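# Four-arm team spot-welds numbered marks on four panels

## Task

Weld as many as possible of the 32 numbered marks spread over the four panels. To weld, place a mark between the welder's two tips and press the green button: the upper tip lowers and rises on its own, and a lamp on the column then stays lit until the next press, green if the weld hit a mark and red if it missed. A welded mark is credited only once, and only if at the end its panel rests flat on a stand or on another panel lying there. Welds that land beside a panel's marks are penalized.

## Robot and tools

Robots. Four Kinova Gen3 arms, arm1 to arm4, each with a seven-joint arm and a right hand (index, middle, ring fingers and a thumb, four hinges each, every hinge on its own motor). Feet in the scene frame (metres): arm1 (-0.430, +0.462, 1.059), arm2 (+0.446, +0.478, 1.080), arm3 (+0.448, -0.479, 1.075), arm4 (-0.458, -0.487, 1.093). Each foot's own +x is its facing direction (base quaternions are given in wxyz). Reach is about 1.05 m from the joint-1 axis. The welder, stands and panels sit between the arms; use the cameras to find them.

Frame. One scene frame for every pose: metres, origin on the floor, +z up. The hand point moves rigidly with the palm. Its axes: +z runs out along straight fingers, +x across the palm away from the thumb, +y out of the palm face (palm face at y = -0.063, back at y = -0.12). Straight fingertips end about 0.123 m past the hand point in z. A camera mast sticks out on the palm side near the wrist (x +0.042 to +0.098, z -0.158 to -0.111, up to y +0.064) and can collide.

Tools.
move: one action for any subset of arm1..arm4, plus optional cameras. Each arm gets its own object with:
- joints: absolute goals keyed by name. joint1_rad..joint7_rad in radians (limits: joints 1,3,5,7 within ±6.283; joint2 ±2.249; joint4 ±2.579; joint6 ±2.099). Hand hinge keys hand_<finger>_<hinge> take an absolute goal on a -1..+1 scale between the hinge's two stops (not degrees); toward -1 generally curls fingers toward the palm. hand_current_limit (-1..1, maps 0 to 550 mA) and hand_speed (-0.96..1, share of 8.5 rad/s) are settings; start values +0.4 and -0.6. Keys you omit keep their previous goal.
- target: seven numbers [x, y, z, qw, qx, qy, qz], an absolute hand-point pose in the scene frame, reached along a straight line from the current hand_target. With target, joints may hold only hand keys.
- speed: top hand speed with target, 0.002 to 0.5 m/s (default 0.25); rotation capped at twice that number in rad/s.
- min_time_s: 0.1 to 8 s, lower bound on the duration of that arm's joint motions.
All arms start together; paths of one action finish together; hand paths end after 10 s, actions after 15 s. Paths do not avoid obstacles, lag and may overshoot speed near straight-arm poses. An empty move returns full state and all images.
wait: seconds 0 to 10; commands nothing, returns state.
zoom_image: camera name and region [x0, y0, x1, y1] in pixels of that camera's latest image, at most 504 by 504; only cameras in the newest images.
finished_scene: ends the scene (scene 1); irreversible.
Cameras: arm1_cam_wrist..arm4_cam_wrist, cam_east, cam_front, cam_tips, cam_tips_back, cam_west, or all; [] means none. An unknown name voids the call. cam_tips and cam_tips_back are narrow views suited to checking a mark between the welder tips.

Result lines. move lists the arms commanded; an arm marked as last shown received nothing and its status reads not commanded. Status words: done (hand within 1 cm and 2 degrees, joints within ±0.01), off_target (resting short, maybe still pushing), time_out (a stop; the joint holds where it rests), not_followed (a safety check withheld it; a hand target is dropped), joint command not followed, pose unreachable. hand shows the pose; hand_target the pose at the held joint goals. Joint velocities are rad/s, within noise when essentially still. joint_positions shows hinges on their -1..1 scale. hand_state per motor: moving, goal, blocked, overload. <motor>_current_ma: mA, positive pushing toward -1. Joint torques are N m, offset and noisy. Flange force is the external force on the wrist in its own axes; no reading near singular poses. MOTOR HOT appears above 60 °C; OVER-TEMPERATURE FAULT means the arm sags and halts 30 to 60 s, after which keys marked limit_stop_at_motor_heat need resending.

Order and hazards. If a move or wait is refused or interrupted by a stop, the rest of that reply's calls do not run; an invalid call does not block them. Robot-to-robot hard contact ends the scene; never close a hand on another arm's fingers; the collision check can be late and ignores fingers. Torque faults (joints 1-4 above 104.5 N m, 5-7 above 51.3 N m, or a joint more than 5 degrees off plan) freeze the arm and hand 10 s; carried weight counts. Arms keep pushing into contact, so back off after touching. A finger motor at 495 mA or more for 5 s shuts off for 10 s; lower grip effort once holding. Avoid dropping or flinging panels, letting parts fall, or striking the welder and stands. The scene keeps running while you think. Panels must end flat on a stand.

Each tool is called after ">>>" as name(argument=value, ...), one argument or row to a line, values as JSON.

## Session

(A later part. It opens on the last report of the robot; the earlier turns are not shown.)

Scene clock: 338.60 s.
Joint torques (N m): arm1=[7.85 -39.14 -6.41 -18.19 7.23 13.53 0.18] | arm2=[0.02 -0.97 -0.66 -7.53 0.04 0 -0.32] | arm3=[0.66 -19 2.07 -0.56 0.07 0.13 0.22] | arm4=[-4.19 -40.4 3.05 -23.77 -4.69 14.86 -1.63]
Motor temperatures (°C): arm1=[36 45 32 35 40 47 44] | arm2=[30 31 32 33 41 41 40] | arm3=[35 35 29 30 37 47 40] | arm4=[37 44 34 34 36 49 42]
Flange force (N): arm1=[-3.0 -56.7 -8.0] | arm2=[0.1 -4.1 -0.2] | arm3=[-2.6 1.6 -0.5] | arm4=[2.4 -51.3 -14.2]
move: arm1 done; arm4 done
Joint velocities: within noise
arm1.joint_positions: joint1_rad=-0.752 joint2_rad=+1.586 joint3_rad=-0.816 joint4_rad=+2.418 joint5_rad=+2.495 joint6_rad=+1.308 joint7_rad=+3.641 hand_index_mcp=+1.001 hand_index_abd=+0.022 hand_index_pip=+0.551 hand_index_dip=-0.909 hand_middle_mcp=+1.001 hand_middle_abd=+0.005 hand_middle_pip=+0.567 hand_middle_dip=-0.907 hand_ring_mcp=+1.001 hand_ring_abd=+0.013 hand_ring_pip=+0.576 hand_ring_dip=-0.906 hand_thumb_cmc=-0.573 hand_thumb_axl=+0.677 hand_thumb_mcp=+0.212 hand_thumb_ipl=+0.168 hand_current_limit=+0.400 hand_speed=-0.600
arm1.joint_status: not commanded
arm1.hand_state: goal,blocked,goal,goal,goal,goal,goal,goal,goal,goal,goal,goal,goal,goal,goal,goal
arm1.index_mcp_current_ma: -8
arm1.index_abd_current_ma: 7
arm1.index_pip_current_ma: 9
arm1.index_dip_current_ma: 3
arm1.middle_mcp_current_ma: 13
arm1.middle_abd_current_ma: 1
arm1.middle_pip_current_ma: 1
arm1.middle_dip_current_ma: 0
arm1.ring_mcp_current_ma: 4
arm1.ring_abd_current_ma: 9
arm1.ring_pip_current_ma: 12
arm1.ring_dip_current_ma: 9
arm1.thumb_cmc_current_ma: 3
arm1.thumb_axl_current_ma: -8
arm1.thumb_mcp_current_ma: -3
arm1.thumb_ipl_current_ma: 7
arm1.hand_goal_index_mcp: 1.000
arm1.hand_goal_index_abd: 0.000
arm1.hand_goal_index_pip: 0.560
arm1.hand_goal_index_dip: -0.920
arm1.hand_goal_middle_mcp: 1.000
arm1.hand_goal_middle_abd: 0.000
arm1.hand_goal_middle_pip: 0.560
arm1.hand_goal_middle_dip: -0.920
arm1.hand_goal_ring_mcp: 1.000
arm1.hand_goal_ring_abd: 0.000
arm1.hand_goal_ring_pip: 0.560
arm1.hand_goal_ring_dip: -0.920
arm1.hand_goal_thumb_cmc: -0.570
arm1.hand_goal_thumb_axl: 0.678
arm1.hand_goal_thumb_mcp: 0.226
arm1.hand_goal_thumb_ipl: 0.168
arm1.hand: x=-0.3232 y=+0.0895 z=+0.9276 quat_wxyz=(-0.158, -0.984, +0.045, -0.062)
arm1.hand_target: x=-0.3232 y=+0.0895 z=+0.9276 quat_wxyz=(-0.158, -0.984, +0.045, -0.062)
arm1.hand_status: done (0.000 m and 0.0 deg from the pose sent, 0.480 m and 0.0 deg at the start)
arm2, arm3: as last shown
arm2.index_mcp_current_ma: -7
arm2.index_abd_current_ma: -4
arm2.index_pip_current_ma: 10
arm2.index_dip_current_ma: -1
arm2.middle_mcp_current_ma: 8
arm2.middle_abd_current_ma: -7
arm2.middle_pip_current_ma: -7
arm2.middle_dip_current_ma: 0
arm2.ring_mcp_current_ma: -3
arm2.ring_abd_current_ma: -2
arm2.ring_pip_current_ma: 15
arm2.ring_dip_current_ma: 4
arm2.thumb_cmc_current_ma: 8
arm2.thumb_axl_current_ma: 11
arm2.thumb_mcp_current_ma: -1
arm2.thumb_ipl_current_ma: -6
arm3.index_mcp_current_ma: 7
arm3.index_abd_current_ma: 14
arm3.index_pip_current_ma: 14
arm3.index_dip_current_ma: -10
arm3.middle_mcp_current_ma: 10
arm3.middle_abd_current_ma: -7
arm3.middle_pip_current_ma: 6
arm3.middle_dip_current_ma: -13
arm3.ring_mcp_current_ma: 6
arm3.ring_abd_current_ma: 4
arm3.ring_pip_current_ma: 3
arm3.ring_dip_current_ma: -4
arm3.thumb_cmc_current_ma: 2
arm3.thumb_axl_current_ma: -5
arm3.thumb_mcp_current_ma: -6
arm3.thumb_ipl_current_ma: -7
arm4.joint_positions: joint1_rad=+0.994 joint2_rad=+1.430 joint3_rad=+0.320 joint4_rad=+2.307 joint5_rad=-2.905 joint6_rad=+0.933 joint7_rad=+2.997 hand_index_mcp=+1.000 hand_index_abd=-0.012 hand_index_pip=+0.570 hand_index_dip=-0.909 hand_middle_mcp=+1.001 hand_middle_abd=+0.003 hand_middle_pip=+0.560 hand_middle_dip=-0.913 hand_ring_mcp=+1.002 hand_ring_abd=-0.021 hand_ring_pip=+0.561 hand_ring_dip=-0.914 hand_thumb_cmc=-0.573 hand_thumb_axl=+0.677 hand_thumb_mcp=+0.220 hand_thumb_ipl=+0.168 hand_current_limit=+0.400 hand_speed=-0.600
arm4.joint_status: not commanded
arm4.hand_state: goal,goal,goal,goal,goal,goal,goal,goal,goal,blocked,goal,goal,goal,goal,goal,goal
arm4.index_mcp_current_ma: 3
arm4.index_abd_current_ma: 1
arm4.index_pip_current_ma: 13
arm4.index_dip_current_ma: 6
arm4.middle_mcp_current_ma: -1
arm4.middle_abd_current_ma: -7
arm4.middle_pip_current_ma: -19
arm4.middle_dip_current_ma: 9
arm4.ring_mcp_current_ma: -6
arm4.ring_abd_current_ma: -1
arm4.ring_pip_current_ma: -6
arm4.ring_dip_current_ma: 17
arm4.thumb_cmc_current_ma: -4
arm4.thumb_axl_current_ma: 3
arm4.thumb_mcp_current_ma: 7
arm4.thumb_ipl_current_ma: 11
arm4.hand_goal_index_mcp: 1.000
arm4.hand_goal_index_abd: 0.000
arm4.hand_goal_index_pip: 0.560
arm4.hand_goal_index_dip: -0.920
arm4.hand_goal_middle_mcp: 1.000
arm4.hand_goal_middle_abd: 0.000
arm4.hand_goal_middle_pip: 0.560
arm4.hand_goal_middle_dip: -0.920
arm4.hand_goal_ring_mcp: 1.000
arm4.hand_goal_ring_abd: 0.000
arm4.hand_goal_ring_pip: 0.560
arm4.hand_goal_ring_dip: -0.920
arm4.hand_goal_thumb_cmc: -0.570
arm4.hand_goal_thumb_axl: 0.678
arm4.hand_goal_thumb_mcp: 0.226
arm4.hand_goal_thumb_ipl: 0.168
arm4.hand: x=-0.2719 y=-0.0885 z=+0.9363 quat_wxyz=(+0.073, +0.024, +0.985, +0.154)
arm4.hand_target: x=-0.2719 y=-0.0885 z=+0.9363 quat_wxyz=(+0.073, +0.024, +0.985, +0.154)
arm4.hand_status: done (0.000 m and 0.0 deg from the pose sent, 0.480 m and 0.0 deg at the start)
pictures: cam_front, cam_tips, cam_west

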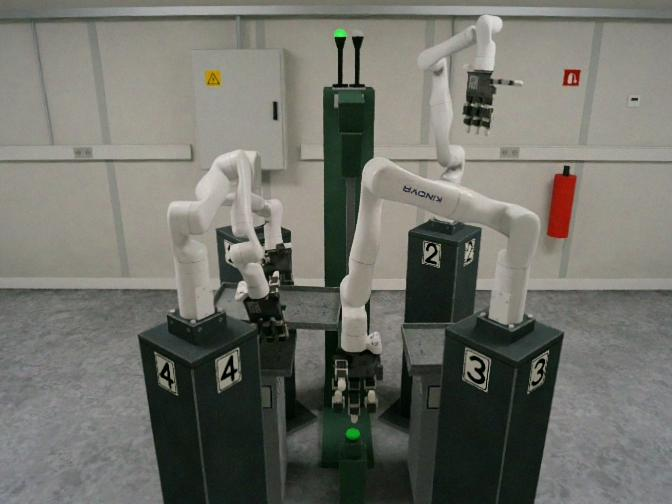

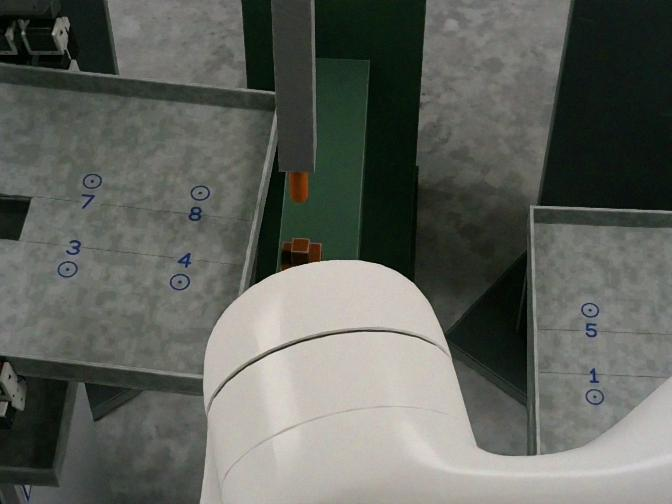

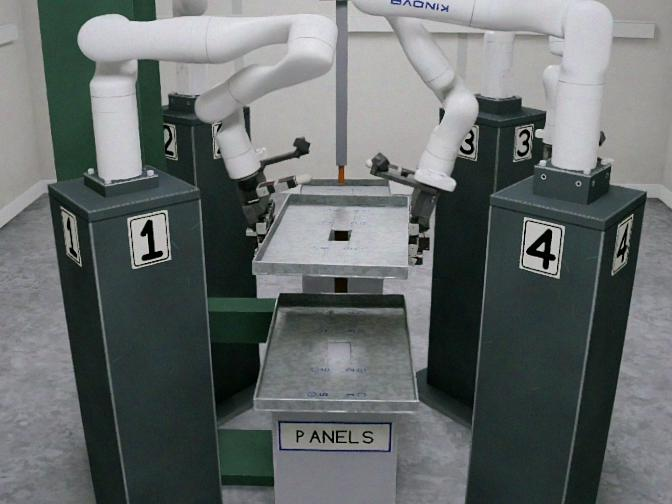

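>>> move(
  arm1={"target":[-0.3182,0.0820,0.8606,0.15829,0.98444,-0.04502,0.06169],"speed":0.06,"joints":{"hand_index_dip":0.696,"hand_middle_dip":0.696,"hand_ring_dip":0.696}},
  arm4={"target":[-0.2669,-0.0960,0.8693,0.07259,0.02376,0.98518,0.1536],"speed":0.06,"joints":{"hand_index_dip":0.696,"hand_middle_dip":0.696,"hand_ring_dip":0.696}},
)

>>> move(
  arm1={"joints":{"hand_index_pip":0.95,"hand_middle_pip":0.95,"hand_ring_pip":0.95}},
  arm4={"joints":{"hand_index_pip":0.95,"hand_middle_pip":0.95,"hand_ring_pip":0.95}},
  cameras=["cam_west"],
)

>>> zoom_image(
  camera="cam_west",
  region=[220, 180, 450, 420],
)

Scene clock: 342.67 s.
Joint torques (N m): arm1=[7.5 -40.01 -7.83 -16.76 6.95 12.07 0.08] | arm2=[0.05 -0.91 -0.57 -7.62 0.04 0.05 -0.27] | arm3=[0.7 -18.98 2.03 -0.48 0.15 0.14 0.26] | arm4=[-3.89 -41.07 3.54 -20.51 -4.32 13.58 -1.43]
Motor temperatures (°C): arm1=[36 45 32 35 40 47 44] | arm2=[30 31 32 33 41 41 40] | arm3=[35 35 29 30 37 47 40] | arm4=[36 44 34 34 37 49 42]
Flange force (N): arm1=[-2.2 -51.2 -8.5] | arm2=[0.1 -3.6 0.4] | arm3=[-2.8 1.9 -0.5] | arm4=[2.5 -46.0 -13.1]
move: arm1 done; arm4 done
Joint velocities: within noise
arm1.joint_positions: joint1_rad=-0.743 joint2_rad=+1.725 joint3_rad=-0.722 joint4_rad=+2.263 joint5_rad=+2.622 joint6_rad=+1.259 joint7_rad=+3.680 hand_index_mcp=+1.001 hand_index_abd=+0.022 hand_index_pip=+0.551 hand_index_dip=+0.688 hand_middle_mcp=+1.001 hand_middle_abd=+0.005 hand_middle_pip=+0.567 hand_middle_dip=+0.686 hand_ring_mcp=+1.001 hand_ring_abd=+0.013 hand_ring_pip=+0.566 hand_ring_dip=+0.690 hand_thumb_cmc=-0.573 hand_thumb_axl=+0.677 hand_thumb_mcp=+0.212 hand_thumb_ipl=+0.168 hand_current_limit=+0.400 hand_speed=-0.600
arm1.joint_status: all done
arm1.hand_state: goal,blocked,goal,goal,goal,goal,goal,goal,goal,goal,goal,goal,goal,goal,goal,goal
arm1.index_mcp_current_ma: -8
arm1.index_abd_current_ma: 5
arm1.index_pip_current_ma: 15
arm1.index_dip_current_ma: 9
arm1.middle_mcp_current_ma: 3
arm1.middle_abd_current_ma: 5
arm1.middle_pip_current_ma: -1
arm1.middle_dip_current_ma: 3
arm1.ring_mcp_current_ma: 7
arm1.ring_abd_current_ma: 15
arm1.ring_pip_current_ma: 13
arm1.ring_dip_current_ma: 14
arm1.thumb_cmc_current_ma: 0
arm1.thumb_axl_current_ma: -3
arm1.thumb_mcp_current_ma: -4
arm1.thumb_ipl_current_ma: -5
arm1.hand_goal_index_mcp: 1.000
arm1.hand_goal_index_abd: 0.000
arm1.hand_goal_index_pip: 0.560
arm1.hand_goal_index_dip: 0.696
arm1.hand_goal_middle_mcp: 1.000
arm1.hand_goal_middle_abd: 0.000
arm1.hand_goal_middle_pip: 0.560
arm1.hand_goal_middle_dip: 0.696
arm1.hand_goal_ring_mcp: 1.000
arm1.hand_goal_ring_abd: 0.000
arm1.hand_goal_ring_pip: 0.560
arm1.hand_goal_ring_dip: 0.696
arm1.hand_goal_thumb_cmc: -0.570
arm1.hand_goal_thumb_axl: 0.678
arm1.hand_goal_thumb_mcp: 0.226
arm1.hand_goal_thumb_ipl: 0.168
arm1.hand: x=-0.3182 y=+0.0820 z=+0.8606 quat_wxyz=(-0.158, -0.984, +0.045, -0.062)
arm1.hand_target: x=-0.3182 y=+0.0820 z=+0.8606 quat_wxyz=(-0.158, -0.984, +0.045, -0.062)
arm1.hand_status: done (0.000 m and 0.0 deg from the pose sent, 0.068 m and 0.0 deg at the start)
arm2, arm3: as last shown
arm2.index_mcp_current_ma: -6
arm2.index_abd_current_ma: -8
arm2.index_pip_current_ma: 14
arm2.index_dip_current_ma: -2
arm2.middle_abd_current_ma: -3
arm2.middle_pip_current_ma: 2
arm2.middle_dip_current_ma: -5
arm2.ring_mcp_current_ma: -1
arm2.ring_abd_current_ma: 3
arm2.ring_pip_current_ma: 12
arm2.ring_dip_current_ma: -1
arm2.thumb_cmc_current_ma: 6
arm2.thumb_axl_current_ma: 7
arm2.thumb_mcp_current_ma: -4
arm2.thumb_ipl_current_ma: -5
arm3.index_mcp_current_ma: 10
arm3.index_abd_current_ma: 10
arm3.index_pip_current_ma: 9
arm3.middle_mcp_current_ma: 5
arm3.middle_abd_current_ma: -5
arm3.middle_pip_current_ma: 11
arm3.middle_dip_current_ma: -7
arm3.ring_mcp_current_ma: 4
arm3.ring_abd_current_ma: 0
arm3.ring_pip_current_ma: -1
arm3.ring_dip_current_ma: 2
arm3.thumb_axl_current_ma: 0
arm3.thumb_mcp_current_ma: -2
arm3.thumb_ipl_current_ma: -10
arm4.joint_positions: joint1_rad=+1.010 joint2_rad=+1.608 joint3_rad=+0.295 joint4_rad=+2.176 joint5_rad=-2.953 joint6_rad=+0.976 joint7_rad=+3.002 hand_index_mcp=+0.998 hand_index_abd=-0.011 hand_index_pip=+0.568 hand_index_dip=+0.693 hand_middle_mcp=+1.001 hand_middle_abd=+0.003 hand_middle_pip=+0.560 hand_middle_dip=+0.691 hand_ring_mcp=+1.002 hand_ring_abd=-0.022 hand_ring_pip=+0.560 hand_ring_dip=+0.692 hand_thumb_cmc=-0.573 hand_thumb_axl=+0.677 hand_thumb_mcp=+0.220 hand_thumb_ipl=+0.168 hand_current_limit=+0.400 hand_speed=-0.600
arm4.joint_status: all done
arm4.hand_state: goal,goal,goal,goal,goal,goal,goal,goal,goal,blocked,goal,goal,goal,goal,goal,goal
arm4.index_mcp_current_ma: -4
arm4.index_abd_current_ma: 5
arm4.index_pip_current_ma: -1
arm4.index_dip_current_ma: -1
arm4.middle_mcp_current_ma: -6
arm4.middle_abd_current_ma: -17
arm4.middle_pip_current_ma: -6
arm4.middle_dip_current_ma: -11
arm4.ring_mcp_current_ma: 2
arm4.ring_abd_current_ma: 5
arm4.ring_pip_current_ma: -7
arm4.ring_dip_current_ma: 13
arm4.thumb_cmc_current_ma: 19
arm4.thumb_axl_current_ma: 11
arm4.thumb_mcp_current_ma: 3
arm4.thumb_ipl_current_ma: -23
arm4.hand_goal_index_mcp: 1.000
arm4.hand_goal_index_abd: 0.000
arm4.hand_goal_index_pip: 0.560
arm4.hand_goal_index_dip: 0.696
arm4.hand_goal_middle_mcp: 1.000
arm4.hand_goal_middle_abd: 0.000
arm4.hand_goal_middle_pip: 0.560
arm4.hand_goal_middle_dip: 0.696
arm4.hand_goal_ring_mcp: 1.000
arm4.hand_goal_ring_abd: 0.000
arm4.hand_goal_ring_pip: 0.560
arm4.hand_goal_ring_dip: 0.696
arm4.hand_goal_thumb_cmc: -0.570
arm4.hand_goal_thumb_axl: 0.678
arm4.hand_goal_thumb_mcp: 0.226
arm4.hand_goal_thumb_ipl: 0.168
arm4.hand: x=-0.2669 y=-0.0960 z=+0.8693 quat_wxyz=(+0.073, +0.024, +0.985, +0.154)
arm4.hand_target: x=-0.2669 y=-0.0960 z=+0.8693 quat_wxyz=(+0.073, +0.024, +0.985, +0.154)
arm4.hand_status: done (0.000 m and 0.0 deg from the pose sent, 0.068 m and 0.0 deg at the start)
pictures: none

Scene clock: 343.47 s.
Joint torques (N m): arm1=[9.47 -46.89 -9.75 -22.98 9.49 15.37 -0.36] | arm2=[-0.04 -1.03 -0.52 -7.67 0.04 0 -0.26] | arm3=[0.64 -19.01 2.09 -0.51 0.08 0.12 0.22] | arm4=[-6.97 -48.3 2.28 -27.88 -3.8 18.03 -0.93]
Motor temperatures (°C): arm1=[36 45 32 35 40 47 44] | arm2=[30 31 32 33 41 41 40] | arm3=[35 35 29 30 37 47 40] | arm4=[36 44 34 34 37 49 42]
Flange force (N): arm1=[-3.6 -62.6 -11.8] | arm2=[0.0 -3.4 0.3] | arm3=[-2.8 1.6 -0.5] | arm4=[0.6 -57.7 -16.7]
move: arm1 off_target; arm4 off_target
Joint velocities: within noise
arm1.joint_positions: joint1_rad=-0.743 joint2_rad=+1.725 joint3_rad=-0.722 joint4_rad=+2.263 joint5_rad=+2.622 joint6_rad=+1.259 joint7_rad=+3.680 hand_index_mcp=+1.001 hand_index_abd=+0.022 hand_index_pip=+0.808 hand_index_dip=+0.688 hand_middle_mcp=+1.002 hand_middle_abd=+0.006 hand_middle_pip=+0.812 hand_middle_dip=+0.686 hand_ring_mcp=+1.002 hand_ring_abd=+0.014 hand_ring_pip=+0.809 hand_ring_dip=+0.690 hand_thumb_cmc=-0.573 hand_thumb_axl=+0.677 hand_thumb_mcp=+0.212 hand_thumb_ipl=+0.168 hand_current_limit=+0.400 hand_speed=-0.600
arm1.joint_status: hand_index_pip off_target (ended at +0.808, target +0.950); hand_middle_pip off_target (ended at +0.812, target +0.950); hand_ring_pip off_target (ended at +0.809, target +0.950)
arm1.hand_state: goal,blocked,blocked,goal,goal,goal,blocked,goal,goal,goal,blocked,goal,goal,goal,goal,goal
arm1.index_mcp_current_ma: -4
arm1.index_abd_current_ma: 9
arm1.index_pip_current_ma: -3
arm1.index_dip_current_ma: 2
arm1.middle_mcp_current_ma: 9
arm1.middle_abd_current_ma: -6
arm1.middle_pip_current_ma: -22
arm1.middle_dip_current_ma: 7
arm1.ring_mcp_current_ma: 6
arm1.ring_abd_current_ma: 11
arm1.ring_pip_current_ma: -11
arm1.ring_dip_current_ma: 6
arm1.thumb_cmc_current_ma: -2
arm1.thumb_axl_current_ma: -5
arm1.thumb_mcp_current_ma: 0
arm1.thumb_ipl_current_ma: 2
arm1.hand_goal_index_mcp: 1.000
arm1.hand_goal_index_abd: 0.000
arm1.hand_goal_index_pip: 0.950
arm1.hand_goal_index_dip: 0.696
arm1.hand_goal_middle_mcp: 1.000
arm1.hand_goal_middle_abd: 0.000
arm1.hand_goal_middle_pip: 0.950
arm1.hand_goal_middle_dip: 0.696
arm1.hand_goal_ring_mcp: 1.000
arm1.hand_goal_ring_abd: 0.000
arm1.hand_goal_ring_pip: 0.950
arm1.hand_goal_ring_dip: 0.696
arm1.hand_goal_thumb_cmc: -0.570
arm1.hand_goal_thumb_axl: 0.678
arm1.hand_goal_thumb_mcp: 0.226
arm1.hand_goal_thumb_ipl: 0.168
arm1.hand: x=-0.3182 y=+0.0821 z=+0.8605 quat_wxyz=(-0.158, -0.984, +0.045, -0.062)
arm1.hand_target: x=-0.3182 y=+0.0820 z=+0.8606 quat_wxyz=(-0.158, -0.984, +0.045, -0.062)
arm1.hand_status: not commanded
arm2, arm3: as last shown
arm2.index_mcp_current_ma: -9
arm2.index_abd_current_ma: -4
arm2.index_pip_current_ma: 9
arm2.index_dip_current_ma: -1
arm2.middle_mcp_current_ma: 11
arm2.middle_abd_current_ma: 1
arm2.ring_mcp_current_ma: 0
arm2.ring_abd_current_ma: -1
arm2.ring_pip_current_ma: 13
arm2.ring_dip_current_ma: 6
arm2.thumb_cmc_current_ma: 8
arm2.thumb_axl_current_ma: 3
arm2.thumb_ipl_current_ma: -2
arm3.index_abd_current_ma: 7
arm3.index_pip_current_ma: 13
arm3.index_dip_current_ma: -14
arm3.middle_mcp_current_ma: 2
arm3.middle_abd_current_ma: 4
arm3.middle_pip_current_ma: 6
arm3.middle_dip_current_ma: -8
arm3.ring_mcp_current_ma: -2
arm3.ring_abd_current_ma: 11
arm3.ring_pip_current_ma: 3
arm3.thumb_cmc_current_ma: -3
arm3.thumb_axl_current_ma: -3
arm3.thumb_mcp_current_ma: -6
arm3.thumb_ipl_current_ma: -8
arm4.joint_positions: joint1_rad=+1.010 joint2_rad=+1.609 joint3_rad=+0.295 joint4_rad=+2.176 joint5_rad=-2.953 joint6_rad=+0.976 joint7_rad=+3.002 hand_index_mcp=+1.001 hand_index_abd=-0.011 hand_index_pip=+0.901 hand_index_dip=+0.693 hand_middle_mcp=+1.001 hand_middle_abd=+0.000 hand_middle_pip=+0.881 hand_middle_dip=+0.691 hand_ring_mcp=+1.003 hand_ring_abd=-0.022 hand_ring_pip=+0.873 hand_ring_dip=+0.692 hand_thumb_cmc=-0.573 hand_thumb_axl=+0.677 hand_thumb_mcp=+0.220 hand_thumb_ipl=+0.168 hand_current_limit=+0.400 hand_speed=-0.600
arm4.joint_status: hand_index_pip off_target (ended at +0.901, target +0.950); hand_middle_pip off_target (ended at +0.881, target +0.950); hand_ring_pip off_target (ended at +0.873, target +0.950)
arm4.hand_state: goal,goal,blocked,goal,goal,goal,blocked,goal,goal,blocked,blocked,goal,goal,goal,goal,goal
arm4.index_mcp_current_ma: -1
arm4.index_abd_current_ma: 8
arm4.index_pip_current_ma: -43
arm4.index_dip_current_ma: 3
arm4.middle_mcp_current_ma: 10
arm4.middle_abd_current_ma: 2
arm4.middle_pip_current_ma: -75
arm4.middle_dip_current_ma: -8
arm4.ring_mcp_current_ma: 3
arm4.ring_abd_current_ma: 4
arm4.ring_pip_current_ma: -76
arm4.ring_dip_current_ma: 13
arm4.thumb_cmc_current_ma: 13
arm4.thumb_axl_current_ma: 3
arm4.thumb_mcp_current_ma: 0
arm4.thumb_ipl_current_ma: 1
arm4.hand_goal_index_mcp: 1.000
arm4.hand_goal_index_abd: 0.000
arm4.hand_goal_index_pip: 0.950
arm4.hand_goal_index_dip: 0.696
arm4.hand_goal_middle_mcp: 1.000
arm4.hand_goal_middle_abd: 0.000
arm4.hand_goal_middle_pip: 0.950
arm4.hand_goal_middle_dip: 0.696
arm4.hand_goal_ring_mcp: 1.000
arm4.hand_goal_ring_abd: 0.000
arm4.hand_goal_ring_pip: 0.950
arm4.hand_goal_ring_dip: 0.696
arm4.hand_goal_thumb_cmc: -0.570
arm4.hand_goal_thumb_axl: 0.678
arm4.hand_goal_thumb_mcp: 0.226
arm4.hand_goal_thumb_ipl: 0.168
arm4.hand: x=-0.2669 y=-0.0962 z=+0.8692 quat_wxyz=(+0.073, +0.024, +0.985, +0.153)
arm4.hand_target: x=-0.2669 y=-0.0960 z=+0.8693 quat_wxyz=(+0.073, +0.024, +0.985, +0.154)
arm4.hand_status: not commanded

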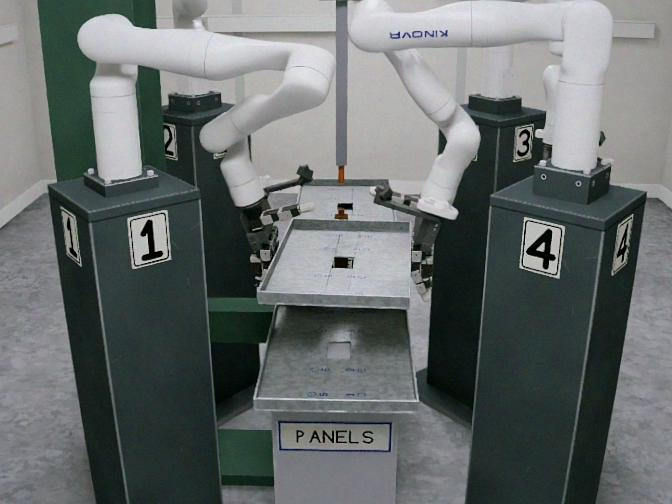

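Scaled by 2.100.

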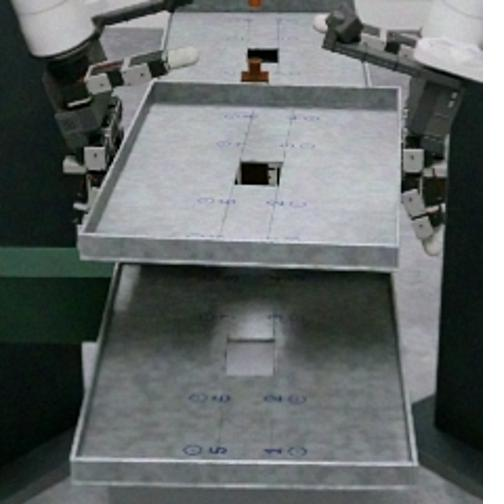

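>>> move(
  arm1={"target":[-0.3182,0.0820,0.7486,0.15829,0.98444,-0.04502,0.06169],"speed":0.06},
  arm4={"target":[-0.2669,-0.0960,0.7573,0.07259,0.02376,0.98518,0.1536],"speed":0.06},
)

>>> move(
  arm1={"target":[-0.3182,0.0820,0.7446,0.15829,0.98444,-0.04502,0.06169],"speed":0.02},
  arm4={"target":[-0.2669,-0.0960,0.7533,0.07259,0.02376,0.98518,0.1536],"speed":0.02},
  cameras=["cam_front"],
)

>>> zoom_image(
  camera="cam_front",
  region=[200, 280, 360, 400],
)

Scene clock: 346.70 s.
Joint torques (N m): arm1=[1.22 13.79 19.64 -50.38 -3.76 -2.55 0.53] | arm2=[-0.13 -0.95 -0.63 -7.55 0.01 -0.1 -0.29] | arm3=[0.64 -19.07 2.1 -0.48 0.13 0.08 0.23] | arm4=[-8.43 -44.55 -0.16 -30.28 -1.4 15.33 -0.09]
Motor temperatures (°C): arm1=[36 45 32 35 40 47 44] | arm2=[30 31 32 33 41 41 40] | arm3=[35 35 29 30 37 47 40] | arm4=[36 44 34 34 37 49 42]
Flange force (N): arm1=[4.3 11.4 -226.4] | arm2=[0.2 -3.9 -0.4] | arm3=[-3.1 1.7 -0.3] | arm4=[-5.3 -47.8 -41.4]
move: arm1 done; arm4 done
Joint velocities: within noise
arm1.joint_positions: joint1_rad=-0.732 joint2_rad=+1.938 joint3_rad=-0.602 joint4_rad=+1.997 joint5_rad=+2.793 joint6_rad=+1.144 joint7_rad=+3.706 hand_index_mcp=+1.001 hand_index_abd=+0.041 hand_index_pip=+0.826 hand_index_dip=+0.688 hand_middle_mcp=+0.996 hand_middle_abd=+0.115 hand_middle_pip=+0.853 hand_middle_dip=+0.686 hand_ring_mcp=+1.000 hand_ring_abd=+0.020 hand_ring_pip=+0.900 hand_ring_dip=+0.690 hand_thumb_cmc=-0.573 hand_thumb_axl=+0.677 hand_thumb_mcp=+0.212 hand_thumb_ipl=+0.168 hand_current_limit=+0.400 hand_speed=-0.600
arm1.joint_status: not commanded
arm1.hand_state: goal,blocked,blocked,goal,goal,blocked,blocked,goal,goal,blocked,blocked,goal,goal,goal,goal,goal
arm1.index_mcp_current_ma: -10
arm1.index_abd_current_ma: 14
arm1.index_pip_current_ma: -7
arm1.index_dip_current_ma: 6
arm1.middle_mcp_current_ma: -1
arm1.middle_abd_current_ma: 10
arm1.middle_pip_current_ma: -6
arm1.middle_dip_current_ma: 0
arm1.ring_mcp_current_ma: 2
arm1.ring_abd_current_ma: 8
arm1.ring_pip_current_ma: 10
arm1.ring_dip_current_ma: 8
arm1.thumb_cmc_current_ma: 2
arm1.thumb_axl_current_ma: -3
arm1.thumb_mcp_current_ma: -5
arm1.thumb_ipl_current_ma: 2
arm1.hand_goal_index_mcp: 1.000
arm1.hand_goal_index_abd: 0.000
arm1.hand_goal_index_pip: 0.950
arm1.hand_goal_index_dip: 0.696
arm1.hand_goal_middle_mcp: 1.000
arm1.hand_goal_middle_abd: 0.000
arm1.hand_goal_middle_pip: 0.950
arm1.hand_goal_middle_dip: 0.696
arm1.hand_goal_ring_mcp: 1.000
arm1.hand_goal_ring_abd: 0.000
arm1.hand_goal_ring_pip: 0.950
arm1.hand_goal_ring_dip: 0.696
arm1.hand_goal_thumb_cmc: -0.570
arm1.hand_goal_thumb_axl: 0.678
arm1.hand_goal_thumb_mcp: 0.226
arm1.hand_goal_thumb_ipl: 0.168
arm1.on_its_own: hand_middle_pip moved +0.041 toward your old target +0.950; hand_ring_pip moved +0.091 toward your old target +0.950
arm1.hand: x=-0.3166 y=+0.0872 z=+0.7495 quat_wxyz=(-0.154, -0.985, +0.043, -0.064)
arm1.hand_target: x=-0.3182 y=+0.0821 z=+0.7487 quat_wxyz=(-0.158, -0.984, +0.045, -0.062)
arm1.hand_status: done (0.006 m and 0.7 deg from the pose sent, 0.112 m and 0.0 deg at the start)
arm2, arm3: as last shown
arm2.index_pip_current_ma: 11
arm2.index_dip_current_ma: -5
arm2.middle_mcp_current_ma: 5
arm2.middle_abd_current_ma: -3
arm2.middle_pip_current_ma: -2
arm2.middle_dip_current_ma: -4
arm2.ring_mcp_current_ma: 3
arm2.ring_abd_current_ma: -2
arm2.ring_pip_current_ma: 9
arm2.ring_dip_current_ma: 3
arm2.thumb_cmc_current_ma: 9
arm2.thumb_axl_current_ma: 5
arm2.thumb_mcp_current_ma: -6
arm2.thumb_ipl_current_ma: -4
arm3.index_mcp_current_ma: 8
arm3.index_abd_current_ma: 3
arm3.index_pip_current_ma: 7
arm3.index_dip_current_ma: -12
arm3.middle_mcp_current_ma: 7
arm3.middle_abd_current_ma: -5
arm3.middle_dip_current_ma: -4
arm3.ring_mcp_current_ma: 2
arm3.ring_abd_current_ma: 6
arm3.ring_pip_current_ma: 6
arm3.ring_dip_current_ma: -4
arm3.thumb_cmc_current_ma: -2
arm3.thumb_axl_current_ma: -8
arm3.thumb_ipl_current_ma: -7
arm4.joint_positions: joint1_rad=+1.007 joint2_rad=+1.850 joint3_rad=+0.256 joint4_rad=+1.883 joint5_rad=-3.028 joint6_rad=+0.915 joint7_rad=+2.996 hand_index_mcp=+1.001 hand_index_abd=-0.005 hand_index_pip=+0.892 hand_index_dip=+0.693 hand_middle_mcp=+1.001 hand_middle_abd=+0.003 hand_middle_pip=+0.871 hand_middle_dip=+0.691 hand_ring_mcp=+1.002 hand_ring_abd=+0.012 hand_ring_pip=+0.872 hand_ring_dip=+0.692 hand_thumb_cmc=-0.573 hand_thumb_axl=+0.677 hand_thumb_mcp=+0.220 hand_thumb_ipl=+0.168 hand_current_limit=+0.400 hand_speed=-0.600
arm4.joint_status: not commanded
arm4.hand_state: goal,goal,blocked,goal,goal,goal,blocked,goal,goal,goal,blocked,goal,goal,goal,goal,goal
arm4.index_mcp_current_ma: 14
arm4.index_abd_current_ma: -4
arm4.index_pip_current_ma: -47
arm4.index_dip_current_ma: 5
arm4.middle_mcp_current_ma: -17
arm4.middle_abd_current_ma: 11
arm4.middle_pip_current_ma: -79
arm4.middle_dip_current_ma: -15
arm4.ring_mcp_current_ma: 7
arm4.ring_abd_current_ma: 1
arm4.ring_pip_current_ma: -76
arm4.ring_dip_current_ma: 6
arm4.thumb_cmc_current_ma: 15
arm4.thumb_axl_current_ma: -11
arm4.thumb_mcp_current_ma: 5
arm4.thumb_ipl_current_ma: 15
arm4.hand_goal_index_mcp: 1.000
arm4.hand_goal_index_abd: 0.000
arm4.hand_goal_index_pip: 0.950
arm4.hand_goal_index_dip: 0.696
arm4.hand_goal_middle_mcp: 1.000
arm4.hand_goal_middle_abd: 0.000
arm4.hand_goal_middle_pip: 0.950
arm4.hand_goal_middle_dip: 0.696
arm4.hand_goal_ring_mcp: 1.000
arm4.hand_goal_ring_abd: 0.000
arm4.hand_goal_ring_pip: 0.950
arm4.hand_goal_ring_dip: 0.696
arm4.hand_goal_thumb_cmc: -0.570
arm4.hand_goal_thumb_axl: 0.678
arm4.hand_goal_thumb_mcp: 0.226
arm4.hand_goal_thumb_ipl: 0.168
arm4.hand: x=-0.2669 y=-0.0960 z=+0.7573 quat_wxyz=(+0.073, +0.024, +0.985, +0.154)
arm4.hand_target: x=-0.2669 y=-0.0960 z=+0.7573 quat_wxyz=(+0.073, +0.024, +0.985, +0.154)
arm4.hand_status: done (0.000 m and 0.0 deg from the pose sent, 0.112 m and 0.0 deg at the start)
pictures: none

Scene clock: 347.67 s.
Joint torques (N m): arm1=[4.58 14.44 24.45 -67.29 -5.13 -0.76 -0.7] | arm2=[0 -0.96 -0.53 -7.59 -0.04 -0.01 -0.26] | arm3=[0.73 -19.03 2.08 -0.49 0.14 0.1 0.2] | arm4=[-6.1 -39.58 1.1 -23.89 -1.7 12.58 -0.15]
Motor temperatures (°C): arm1=[36 45 32 35 40 47 44] | arm2=[30 31 32 33 41 41 40] | arm3=[35 35 29 30 37 47 40] | arm4=[36 44 34 34 37 49 42]
Flange force (N): arm1=[8.3 4.0 -278.5] | arm2=[0.0 -3.6 0.0] | arm3=[-2.9 1.9 -0.4] | arm4=[-2.6 -39.3 -33.0]
move: arm1 done; arm4 done
TORQUE WARNING: arm1's joint4_rad reached its warning level (56.7 N m). A warning alone does not stop the arm.
Joint velocities: within noise
arm1.joint_positions: joint1_rad=-0.733 joint2_rad=+1.945 joint3_rad=-0.598 joint4_rad=+1.997 joint5_rad=+2.797 joint6_rad=+1.139 joint7_rad=+3.706 hand_index_mcp=+0.997 hand_index_abd=+0.026 hand_index_pip=+0.925 hand_index_dip=+0.688 hand_middle_mcp=+0.909 hand_middle_abd=+0.143 hand_middle_pip=+0.849 hand_middle_dip=+0.686 hand_ring_mcp=+0.994 hand_ring_abd=+0.020 hand_ring_pip=+0.920 hand_ring_dip=+0.690 hand_thumb_cmc=-0.573 hand_thumb_axl=+0.677 hand_thumb_mcp=+0.212 hand_thumb_ipl=+0.168 hand_current_limit=+0.400 hand_speed=-0.600
arm1.joint_status: not commanded
arm1.hand_state: goal,blocked,blocked,goal,blocked,blocked,blocked,goal,goal,goal,blocked,goal,goal,goal,goal,goal
arm1.index_mcp_current_ma: -13
arm1.index_abd_current_ma: 9
arm1.index_pip_current_ma: 9
arm1.index_dip_current_ma: -3
arm1.middle_mcp_current_ma: -6
arm1.middle_abd_current_ma: 6
arm1.middle_pip_current_ma: -7
arm1.middle_dip_current_ma: -2
arm1.ring_mcp_current_ma: 5
arm1.ring_abd_current_ma: 6
arm1.ring_pip_current_ma: 13
arm1.ring_dip_current_ma: 5
arm1.thumb_cmc_current_ma: -1
arm1.thumb_axl_current_ma: -2
arm1.thumb_mcp_current_ma: 3
arm1.thumb_ipl_current_ma: 0
arm1.hand_goal_index_mcp: 1.000
arm1.hand_goal_index_abd: 0.000
arm1.hand_goal_index_pip: 0.950
arm1.hand_goal_index_dip: 0.696
arm1.hand_goal_middle_mcp: 1.000
arm1.hand_goal_middle_abd: 0.000
arm1.hand_goal_middle_pip: 0.950
arm1.hand_goal_middle_dip: 0.696
arm1.hand_goal_ring_mcp: 1.000
arm1.hand_goal_ring_abd: 0.000
arm1.hand_goal_ring_pip: 0.950
arm1.hand_goal_ring_dip: 0.696
arm1.hand_goal_thumb_cmc: -0.570
arm1.hand_goal_thumb_axl: 0.678
arm1.hand_goal_thumb_mcp: 0.226
arm1.hand_goal_thumb_ipl: 0.168
arm1.on_its_own: hand_index_pip moved +0.099 toward your old target +0.950; hand_ring_pip moved +0.021 toward your old target +0.950
arm1.hand: x=-0.3152 y=+0.0919 z=+0.7463 quat_wxyz=(-0.149, -0.986, +0.040, -0.066)
arm1.hand_target: x=-0.3183 y=+0.0821 z=+0.7449 quat_wxyz=(-0.158, -0.984, +0.045, -0.062)
arm1.hand_status: done (0.010 m and 1.3 deg from the pose sent, 0.007 m and 0.7 deg at the start)
arm2, arm3: as last shown
arm2.index_mcp_current_ma: -10
arm2.index_abd_current_ma: -2
arm2.index_pip_current_ma: 9
arm2.index_dip_current_ma: 0
arm2.middle_mcp_current_ma: 11
arm2.middle_dip_current_ma: 1
arm2.ring_mcp_current_ma: 0
arm2.ring_abd_current_ma: 4
arm2.ring_pip_current_ma: 14
arm2.ring_dip_current_ma: 2
arm2.thumb_cmc_current_ma: 3
arm2.thumb_axl_current_ma: 4
arm2.thumb_mcp_current_ma: -7
arm2.thumb_ipl_current_ma: -5
arm3.index_mcp_current_ma: 4
arm3.index_abd_current_ma: -1
arm3.index_pip_current_ma: 9
arm3.index_dip_current_ma: -9
arm3.middle_mcp_current_ma: 10
arm3.middle_abd_current_ma: 4
arm3.middle_pip_current_ma: 11
arm3.middle_dip_current_ma: -12
arm3.ring_mcp_current_ma: 7
arm3.ring_abd_current_ma: 2
arm3.ring_pip_current_ma: 7
arm3.ring_dip_current_ma: -1
arm3.thumb_cmc_current_ma: -3
arm3.thumb_axl_current_ma: -1
arm3.thumb_mcp_current_ma: -2
arm3.thumb_ipl_current_ma: -6
arm4.joint_positions: joint1_rad=+1.007 joint2_rad=+1.859 joint3_rad=+0.255 joint4_rad=+1.871 joint5_rad=-3.030 joint6_rad=+0.912 joint7_rad=+2.996 hand_index_mcp=+1.001 hand_index_abd=-0.010 hand_index_pip=+0.886 hand_index_dip=+0.693 hand_middle_mcp=+1.001 hand_middle_abd=-0.004 hand_middle_pip=+0.868 hand_middle_dip=+0.691 hand_ring_mcp=+1.001 hand_ring_abd=-0.030 hand_ring_pip=+0.872 hand_ring_dip=+0.692 hand_thumb_cmc=-0.573 hand_thumb_axl=+0.677 hand_thumb_mcp=+0.219 hand_thumb_ipl=+0.168 hand_current_limit=+0.400 hand_speed=-0.600
arm4.joint_status: not commanded
arm4.hand_state: goal,goal,blocked,goal,goal,goal,blocked,goal,goal,blocked,blocked,goal,goal,goal,goal,goal
arm4.index_mcp_current_ma: 0
arm4.index_abd_current_ma: 2
arm4.index_pip_current_ma: -61
arm4.index_dip_current_ma: 2
arm4.middle_mcp_current_ma: -3
arm4.middle_abd_current_ma: -3
arm4.middle_pip_current_ma: -85
arm4.middle_dip_current_ma: -9
arm4.ring_mcp_current_ma: 2
arm4.ring_abd_current_ma: -3
arm4.ring_pip_current_ma: -81
arm4.ring_dip_current_ma: 6
arm4.thumb_cmc_current_ma: 15
arm4.thumb_axl_current_ma: -6
arm4.thumb_mcp_current_ma: -2
arm4.thumb_ipl_current_ma: 0
arm4.hand_goal_index_mcp: 1.000
arm4.hand_goal_index_abd: 0.000
arm4.hand_goal_index_pip: 0.950
arm4.hand_goal_index_dip: 0.696
arm4.hand_goal_middle_mcp: 1.000
arm4.hand_goal_middle_abd: 0.000
arm4.hand_goal_middle_pip: 0.950
arm4.hand_goal_middle_dip: 0.696
arm4.hand_goal_ring_mcp: 1.000
arm4.hand_goal_ring_abd: 0.000
arm4.hand_goal_ring_pip: 0.950
arm4.hand_goal_ring_dip: 0.696
arm4.hand_goal_thumb_cmc: -0.570
arm4.hand_goal_thumb_axl: 0.678
arm4.hand_goal_thumb_mcp: 0.226
arm4.hand_goal_thumb_ipl: 0.168
arm4.hand: x=-0.2669 y=-0.0960 z=+0.7533 quat_wxyz=(+0.073, +0.024, +0.985, +0.154)
arm4.hand_target: x=-0.2669 y=-0.0960 z=+0.7533 quat_wxyz=(+0.073, +0.024, +0.985, +0.154)
arm4.hand_status: done (0.000 m and 0.0 deg from the pose sent, 0.004 m and 0.0 deg at the start)

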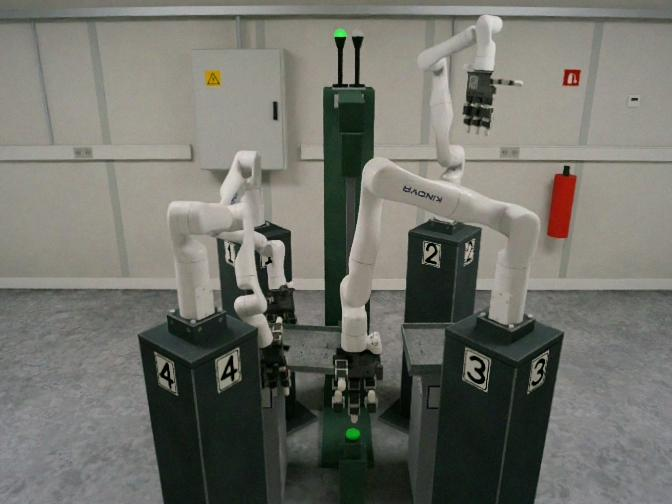

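Scaled by 3.150.

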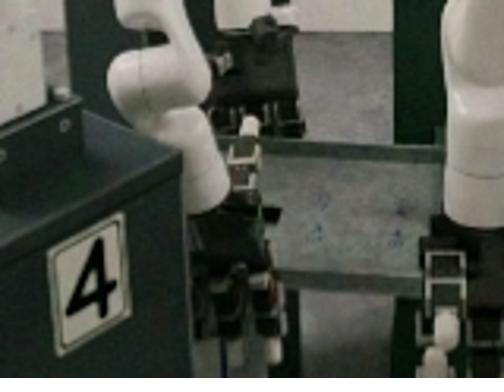

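>>> move(
  arm1={"target":[-0.3182,0.0850,0.7606,0.15829,0.98444,-0.04502,0.06169],"speed":0.05},
  arm4={"target":[-0.2669,-0.0930,0.7693,0.07259,0.02376,0.98518,0.1536],"speed":0.05},
  cameras=["cam_west","arm1_cam_wrist"],
)

>>> zoom_image(
  camera="cam_west",
  region=[220, 180, 450, 420],
)

Scene clock: 349.23 s.
Joint torques (N m): arm1=[9.24 -46.55 -11.59 -20.04 7.47 13.28 -1.49] | arm2=[0 -0.95 -0.65 -7.64 0.02 -0.04 -0.3] | arm3=[0.71 -18.98 2.07 -0.61 0.1 0.12 0.21] | arm4=[-7.28 -47.62 3.76 -24.01 -2.31 15.44 0.34]
Motor temperatures (°C): arm1=[36 45 32 36 40 47 44] | arm2=[30 31 32 33 41 41 40] | arm3=[35 35 29 30 37 47 40] | arm4=[36 44 34 34 36 49 42]
Flange force (N): arm1=[-3.1 -53.2 -10.7] | arm2=[0.2 -4.0 0.1] | arm3=[-2.4 1.7 -0.7] | arm4=[-0.2 -48.2 -14.5]
move: arm1 done; arm4 done
TORQUE WARNING: arm1's joint4_rad reached its warning level (56.7 N m). A warning alone does not stop the arm.
Joint velocities: within noise
arm1.joint_positions: joint1_rad=-0.734 joint2_rad=+1.921 joint3_rad=-0.610 joint4_rad=+2.023 joint5_rad=+2.782 joint6_rad=+1.168 joint7_rad=+3.699 hand_index_mcp=+1.000 hand_index_abd=+0.020 hand_index_pip=+0.951 hand_index_dip=+0.688 hand_middle_mcp=+1.001 hand_middle_abd=+0.022 hand_middle_pip=+0.862 hand_middle_dip=+0.686 hand_ring_mcp=+1.003 hand_ring_abd=+0.011 hand_ring_pip=+0.888 hand_ring_dip=+0.690 hand_thumb_cmc=-0.573 hand_thumb_axl=+0.677 hand_thumb_mcp=+0.212 hand_thumb_ipl=+0.168 hand_current_limit=+0.400 hand_speed=-0.600
arm1.joint_status: not commanded
arm1.hand_state: goal,goal,goal,goal,goal,blocked,blocked,goal,goal,goal,blocked,goal,goal,goal,goal,goal
arm1.index_mcp_current_ma: -8
arm1.index_abd_current_ma: 10
arm1.index_pip_current_ma: 7
arm1.index_dip_current_ma: 8
arm1.middle_mcp_current_ma: 5
arm1.middle_abd_current_ma: 3
arm1.middle_pip_current_ma: -3
arm1.middle_dip_current_ma: 3
arm1.ring_mcp_current_ma: 7
arm1.ring_abd_current_ma: 7
arm1.ring_pip_current_ma: 4
arm1.ring_dip_current_ma: 14
arm1.thumb_cmc_current_ma: -1
arm1.thumb_axl_current_ma: -1
arm1.thumb_mcp_current_ma: -8
arm1.thumb_ipl_current_ma: 2
arm1.hand_goal_index_mcp: 1.000
arm1.hand_goal_index_abd: 0.000
arm1.hand_goal_index_pip: 0.950
arm1.hand_goal_index_dip: 0.696
arm1.hand_goal_middle_mcp: 1.000
arm1.hand_goal_middle_abd: 0.000
arm1.hand_goal_middle_pip: 0.950
arm1.hand_goal_middle_dip: 0.696
arm1.hand_goal_ring_mcp: 1.000
arm1.hand_goal_ring_abd: 0.000
arm1.hand_goal_ring_pip: 0.950
arm1.hand_goal_ring_dip: 0.696
arm1.hand_goal_thumb_cmc: -0.570
arm1.hand_goal_thumb_axl: 0.678
arm1.hand_goal_thumb_mcp: 0.226
arm1.hand_goal_thumb_ipl: 0.168
arm1.on_its_own: hand_index_pip moved +0.026 to your old target +0.950
arm1.hand: x=-0.3182 y=+0.0850 z=+0.7606 quat_wxyz=(-0.158, -0.984, +0.045, -0.062)
arm1.hand_target: x=-0.3182 y=+0.0850 z=+0.7606 quat_wxyz=(-0.158, -0.984, +0.045, -0.062)
arm1.hand_status: done (0.000 m and 0.0 deg from the pose sent, 0.016 m and 1.3 deg at the start)
arm2, arm3: as last shown
arm2.index_abd_current_ma: -1
arm2.index_pip_current_ma: 14
arm2.index_dip_current_ma: -4
arm2.middle_mcp_current_ma: 6
arm2.middle_pip_current_ma: -5
arm2.middle_dip_current_ma: -6
arm2.ring_abd_current_ma: 10
arm2.ring_pip_current_ma: 11
arm2.thumb_cmc_current_ma: 9
arm2.thumb_axl_current_ma: 5
arm2.thumb_mcp_current_ma: -3
arm2.thumb_ipl_current_ma: -4
arm3.index_mcp_current_ma: 8
arm3.index_abd_current_ma: 9
arm3.index_pip_current_ma: 10
arm3.index_dip_current_ma: -8
arm3.middle_mcp_current_ma: 5
arm3.middle_abd_current_ma: 5
arm3.middle_pip_current_ma: 9
arm3.middle_dip_current_ma: -14
arm3.ring_mcp_current_ma: 2
arm3.ring_abd_current_ma: 9
arm3.ring_pip_current_ma: 8
arm3.ring_dip_current_ma: -5
arm3.thumb_cmc_current_ma: 8
arm3.thumb_axl_current_ma: 1
arm3.thumb_mcp_current_ma: -4
arm3.thumb_ipl_current_ma: -12
arm4.joint_positions: joint1_rad=+1.006 joint2_rad=+1.821 joint3_rad=+0.258 joint4_rad=+1.912 joint5_rad=-3.021 joint6_rad=+0.916 joint7_rad=+2.995 hand_index_mcp=+1.001 hand_index_abd=-0.004 hand_index_pip=+0.892 hand_index_dip=+0.693 hand_middle_mcp=+1.003 hand_middle_abd=+0.018 hand_middle_pip=+0.868 hand_middle_dip=+0.691 hand_ring_mcp=+0.997 hand_ring_abd=-0.007 hand_ring_pip=+0.937 hand_ring_dip=+0.692 hand_thumb_cmc=-0.573 hand_thumb_axl=+0.677 hand_thumb_mcp=+0.220 hand_thumb_ipl=+0.168 hand_current_limit=+0.400 hand_speed=-0.600
arm4.joint_status: not commanded
arm4.hand_state: goal,goal,blocked,goal,goal,goal,blocked,goal,goal,goal,goal,goal,goal,goal,goal,goal
arm4.index_mcp_current_ma: 13
arm4.index_abd_current_ma: -3
arm4.index_pip_current_ma: -46
arm4.index_dip_current_ma: 1
arm4.middle_mcp_current_ma: 7
arm4.middle_abd_current_ma: 10
arm4.middle_pip_current_ma: -84
arm4.middle_dip_current_ma: -10
arm4.ring_mcp_current_ma: -7
arm4.ring_abd_current_ma: -1
arm4.ring_pip_current_ma: -22
arm4.ring_dip_current_ma: 0
arm4.thumb_cmc_current_ma: 4
arm4.thumb_axl_current_ma: 12
arm4.thumb_mcp_current_ma: -9
arm4.thumb_ipl_current_ma: 0
arm4.hand_goal_index_mcp: 1.000
arm4.hand_goal_index_abd: 0.000
arm4.hand_goal_index_pip: 0.950
arm4.hand_goal_index_dip: 0.696
arm4.hand_goal_middle_mcp: 1.000
arm4.hand_goal_middle_abd: 0.000
arm4.hand_goal_middle_pip: 0.950
arm4.hand_goal_middle_dip: 0.696
arm4.hand_goal_ring_mcp: 1.000
arm4.hand_goal_ring_abd: 0.000
arm4.hand_goal_ring_pip: 0.950
arm4.hand_goal_ring_dip: 0.696
arm4.hand_goal_thumb_cmc: -0.570
arm4.hand_goal_thumb_axl: 0.678
arm4.hand_goal_thumb_mcp: 0.226
arm4.hand_goal_thumb_ipl: 0.168
arm4.on_its_own: hand_ring_pip moved +0.065 to your old target +0.950
arm4.hand: x=-0.2669 y=-0.0930 z=+0.7693 quat_wxyz=(+0.073, +0.024, +0.985, +0.154)
arm4.hand_target: x=-0.2669 y=-0.0930 z=+0.7693 quat_wxyz=(+0.073, +0.024, +0.985, +0.154)
arm4.hand_status: done (0.000 m and 0.0 deg from the pose sent, 0.016 m and 0.0 deg at the start)
pictures: arm1_cam_wrist, cam_west
arm1_cam_wrist: T_world_to_cam=[[-0.84801, -0.52896, 0.03276, -0.2121], [-0.45171, 0.75372, 0.47736, -0.61499], [-0.2772, 0.39001, -0.8781, 0.67156]] pos_world=[-0.2715, 0.08942, 0.89021]

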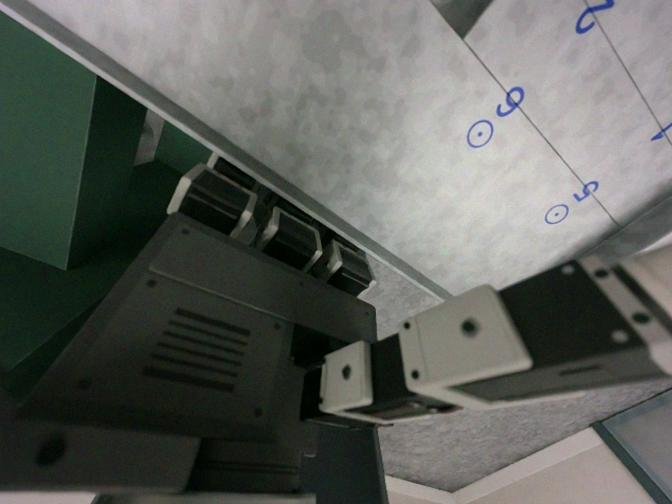

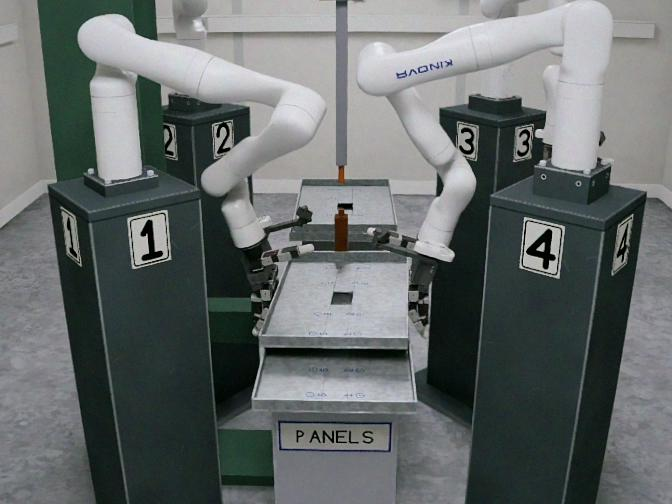

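Scaled by 2.100.

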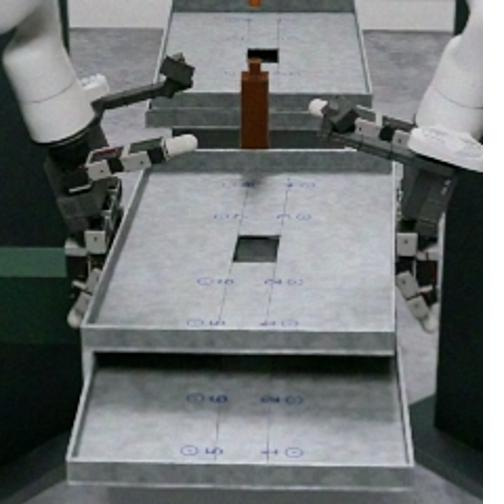

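>>> zoom_image(
  camera="cam_west",
  region=[240, 300, 340, 420],
)

>>> zoom_image(
  camera="cam_west",
  region=[340, 300, 440, 420],
)

>>> zoom_image(
  camera="cam_west",
  region=[270, 230, 430, 300],
)

Scaled by 4.200.

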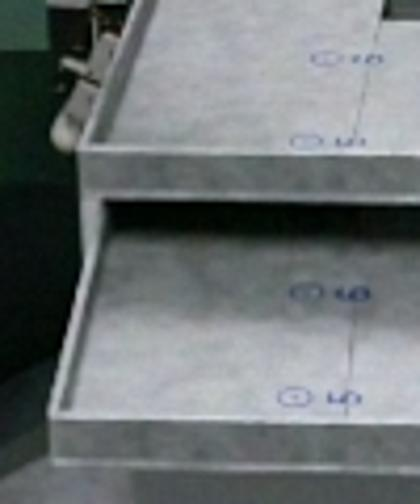

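Scaled by 4.200.

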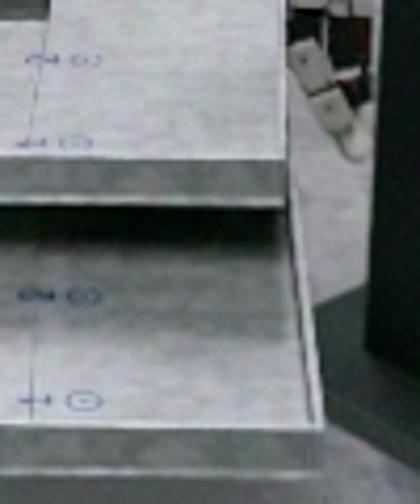

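Scaled by 3.150.

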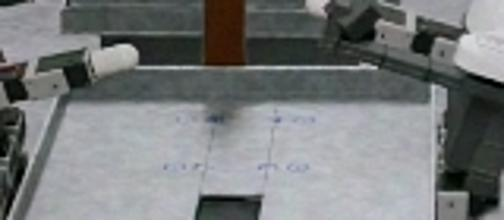

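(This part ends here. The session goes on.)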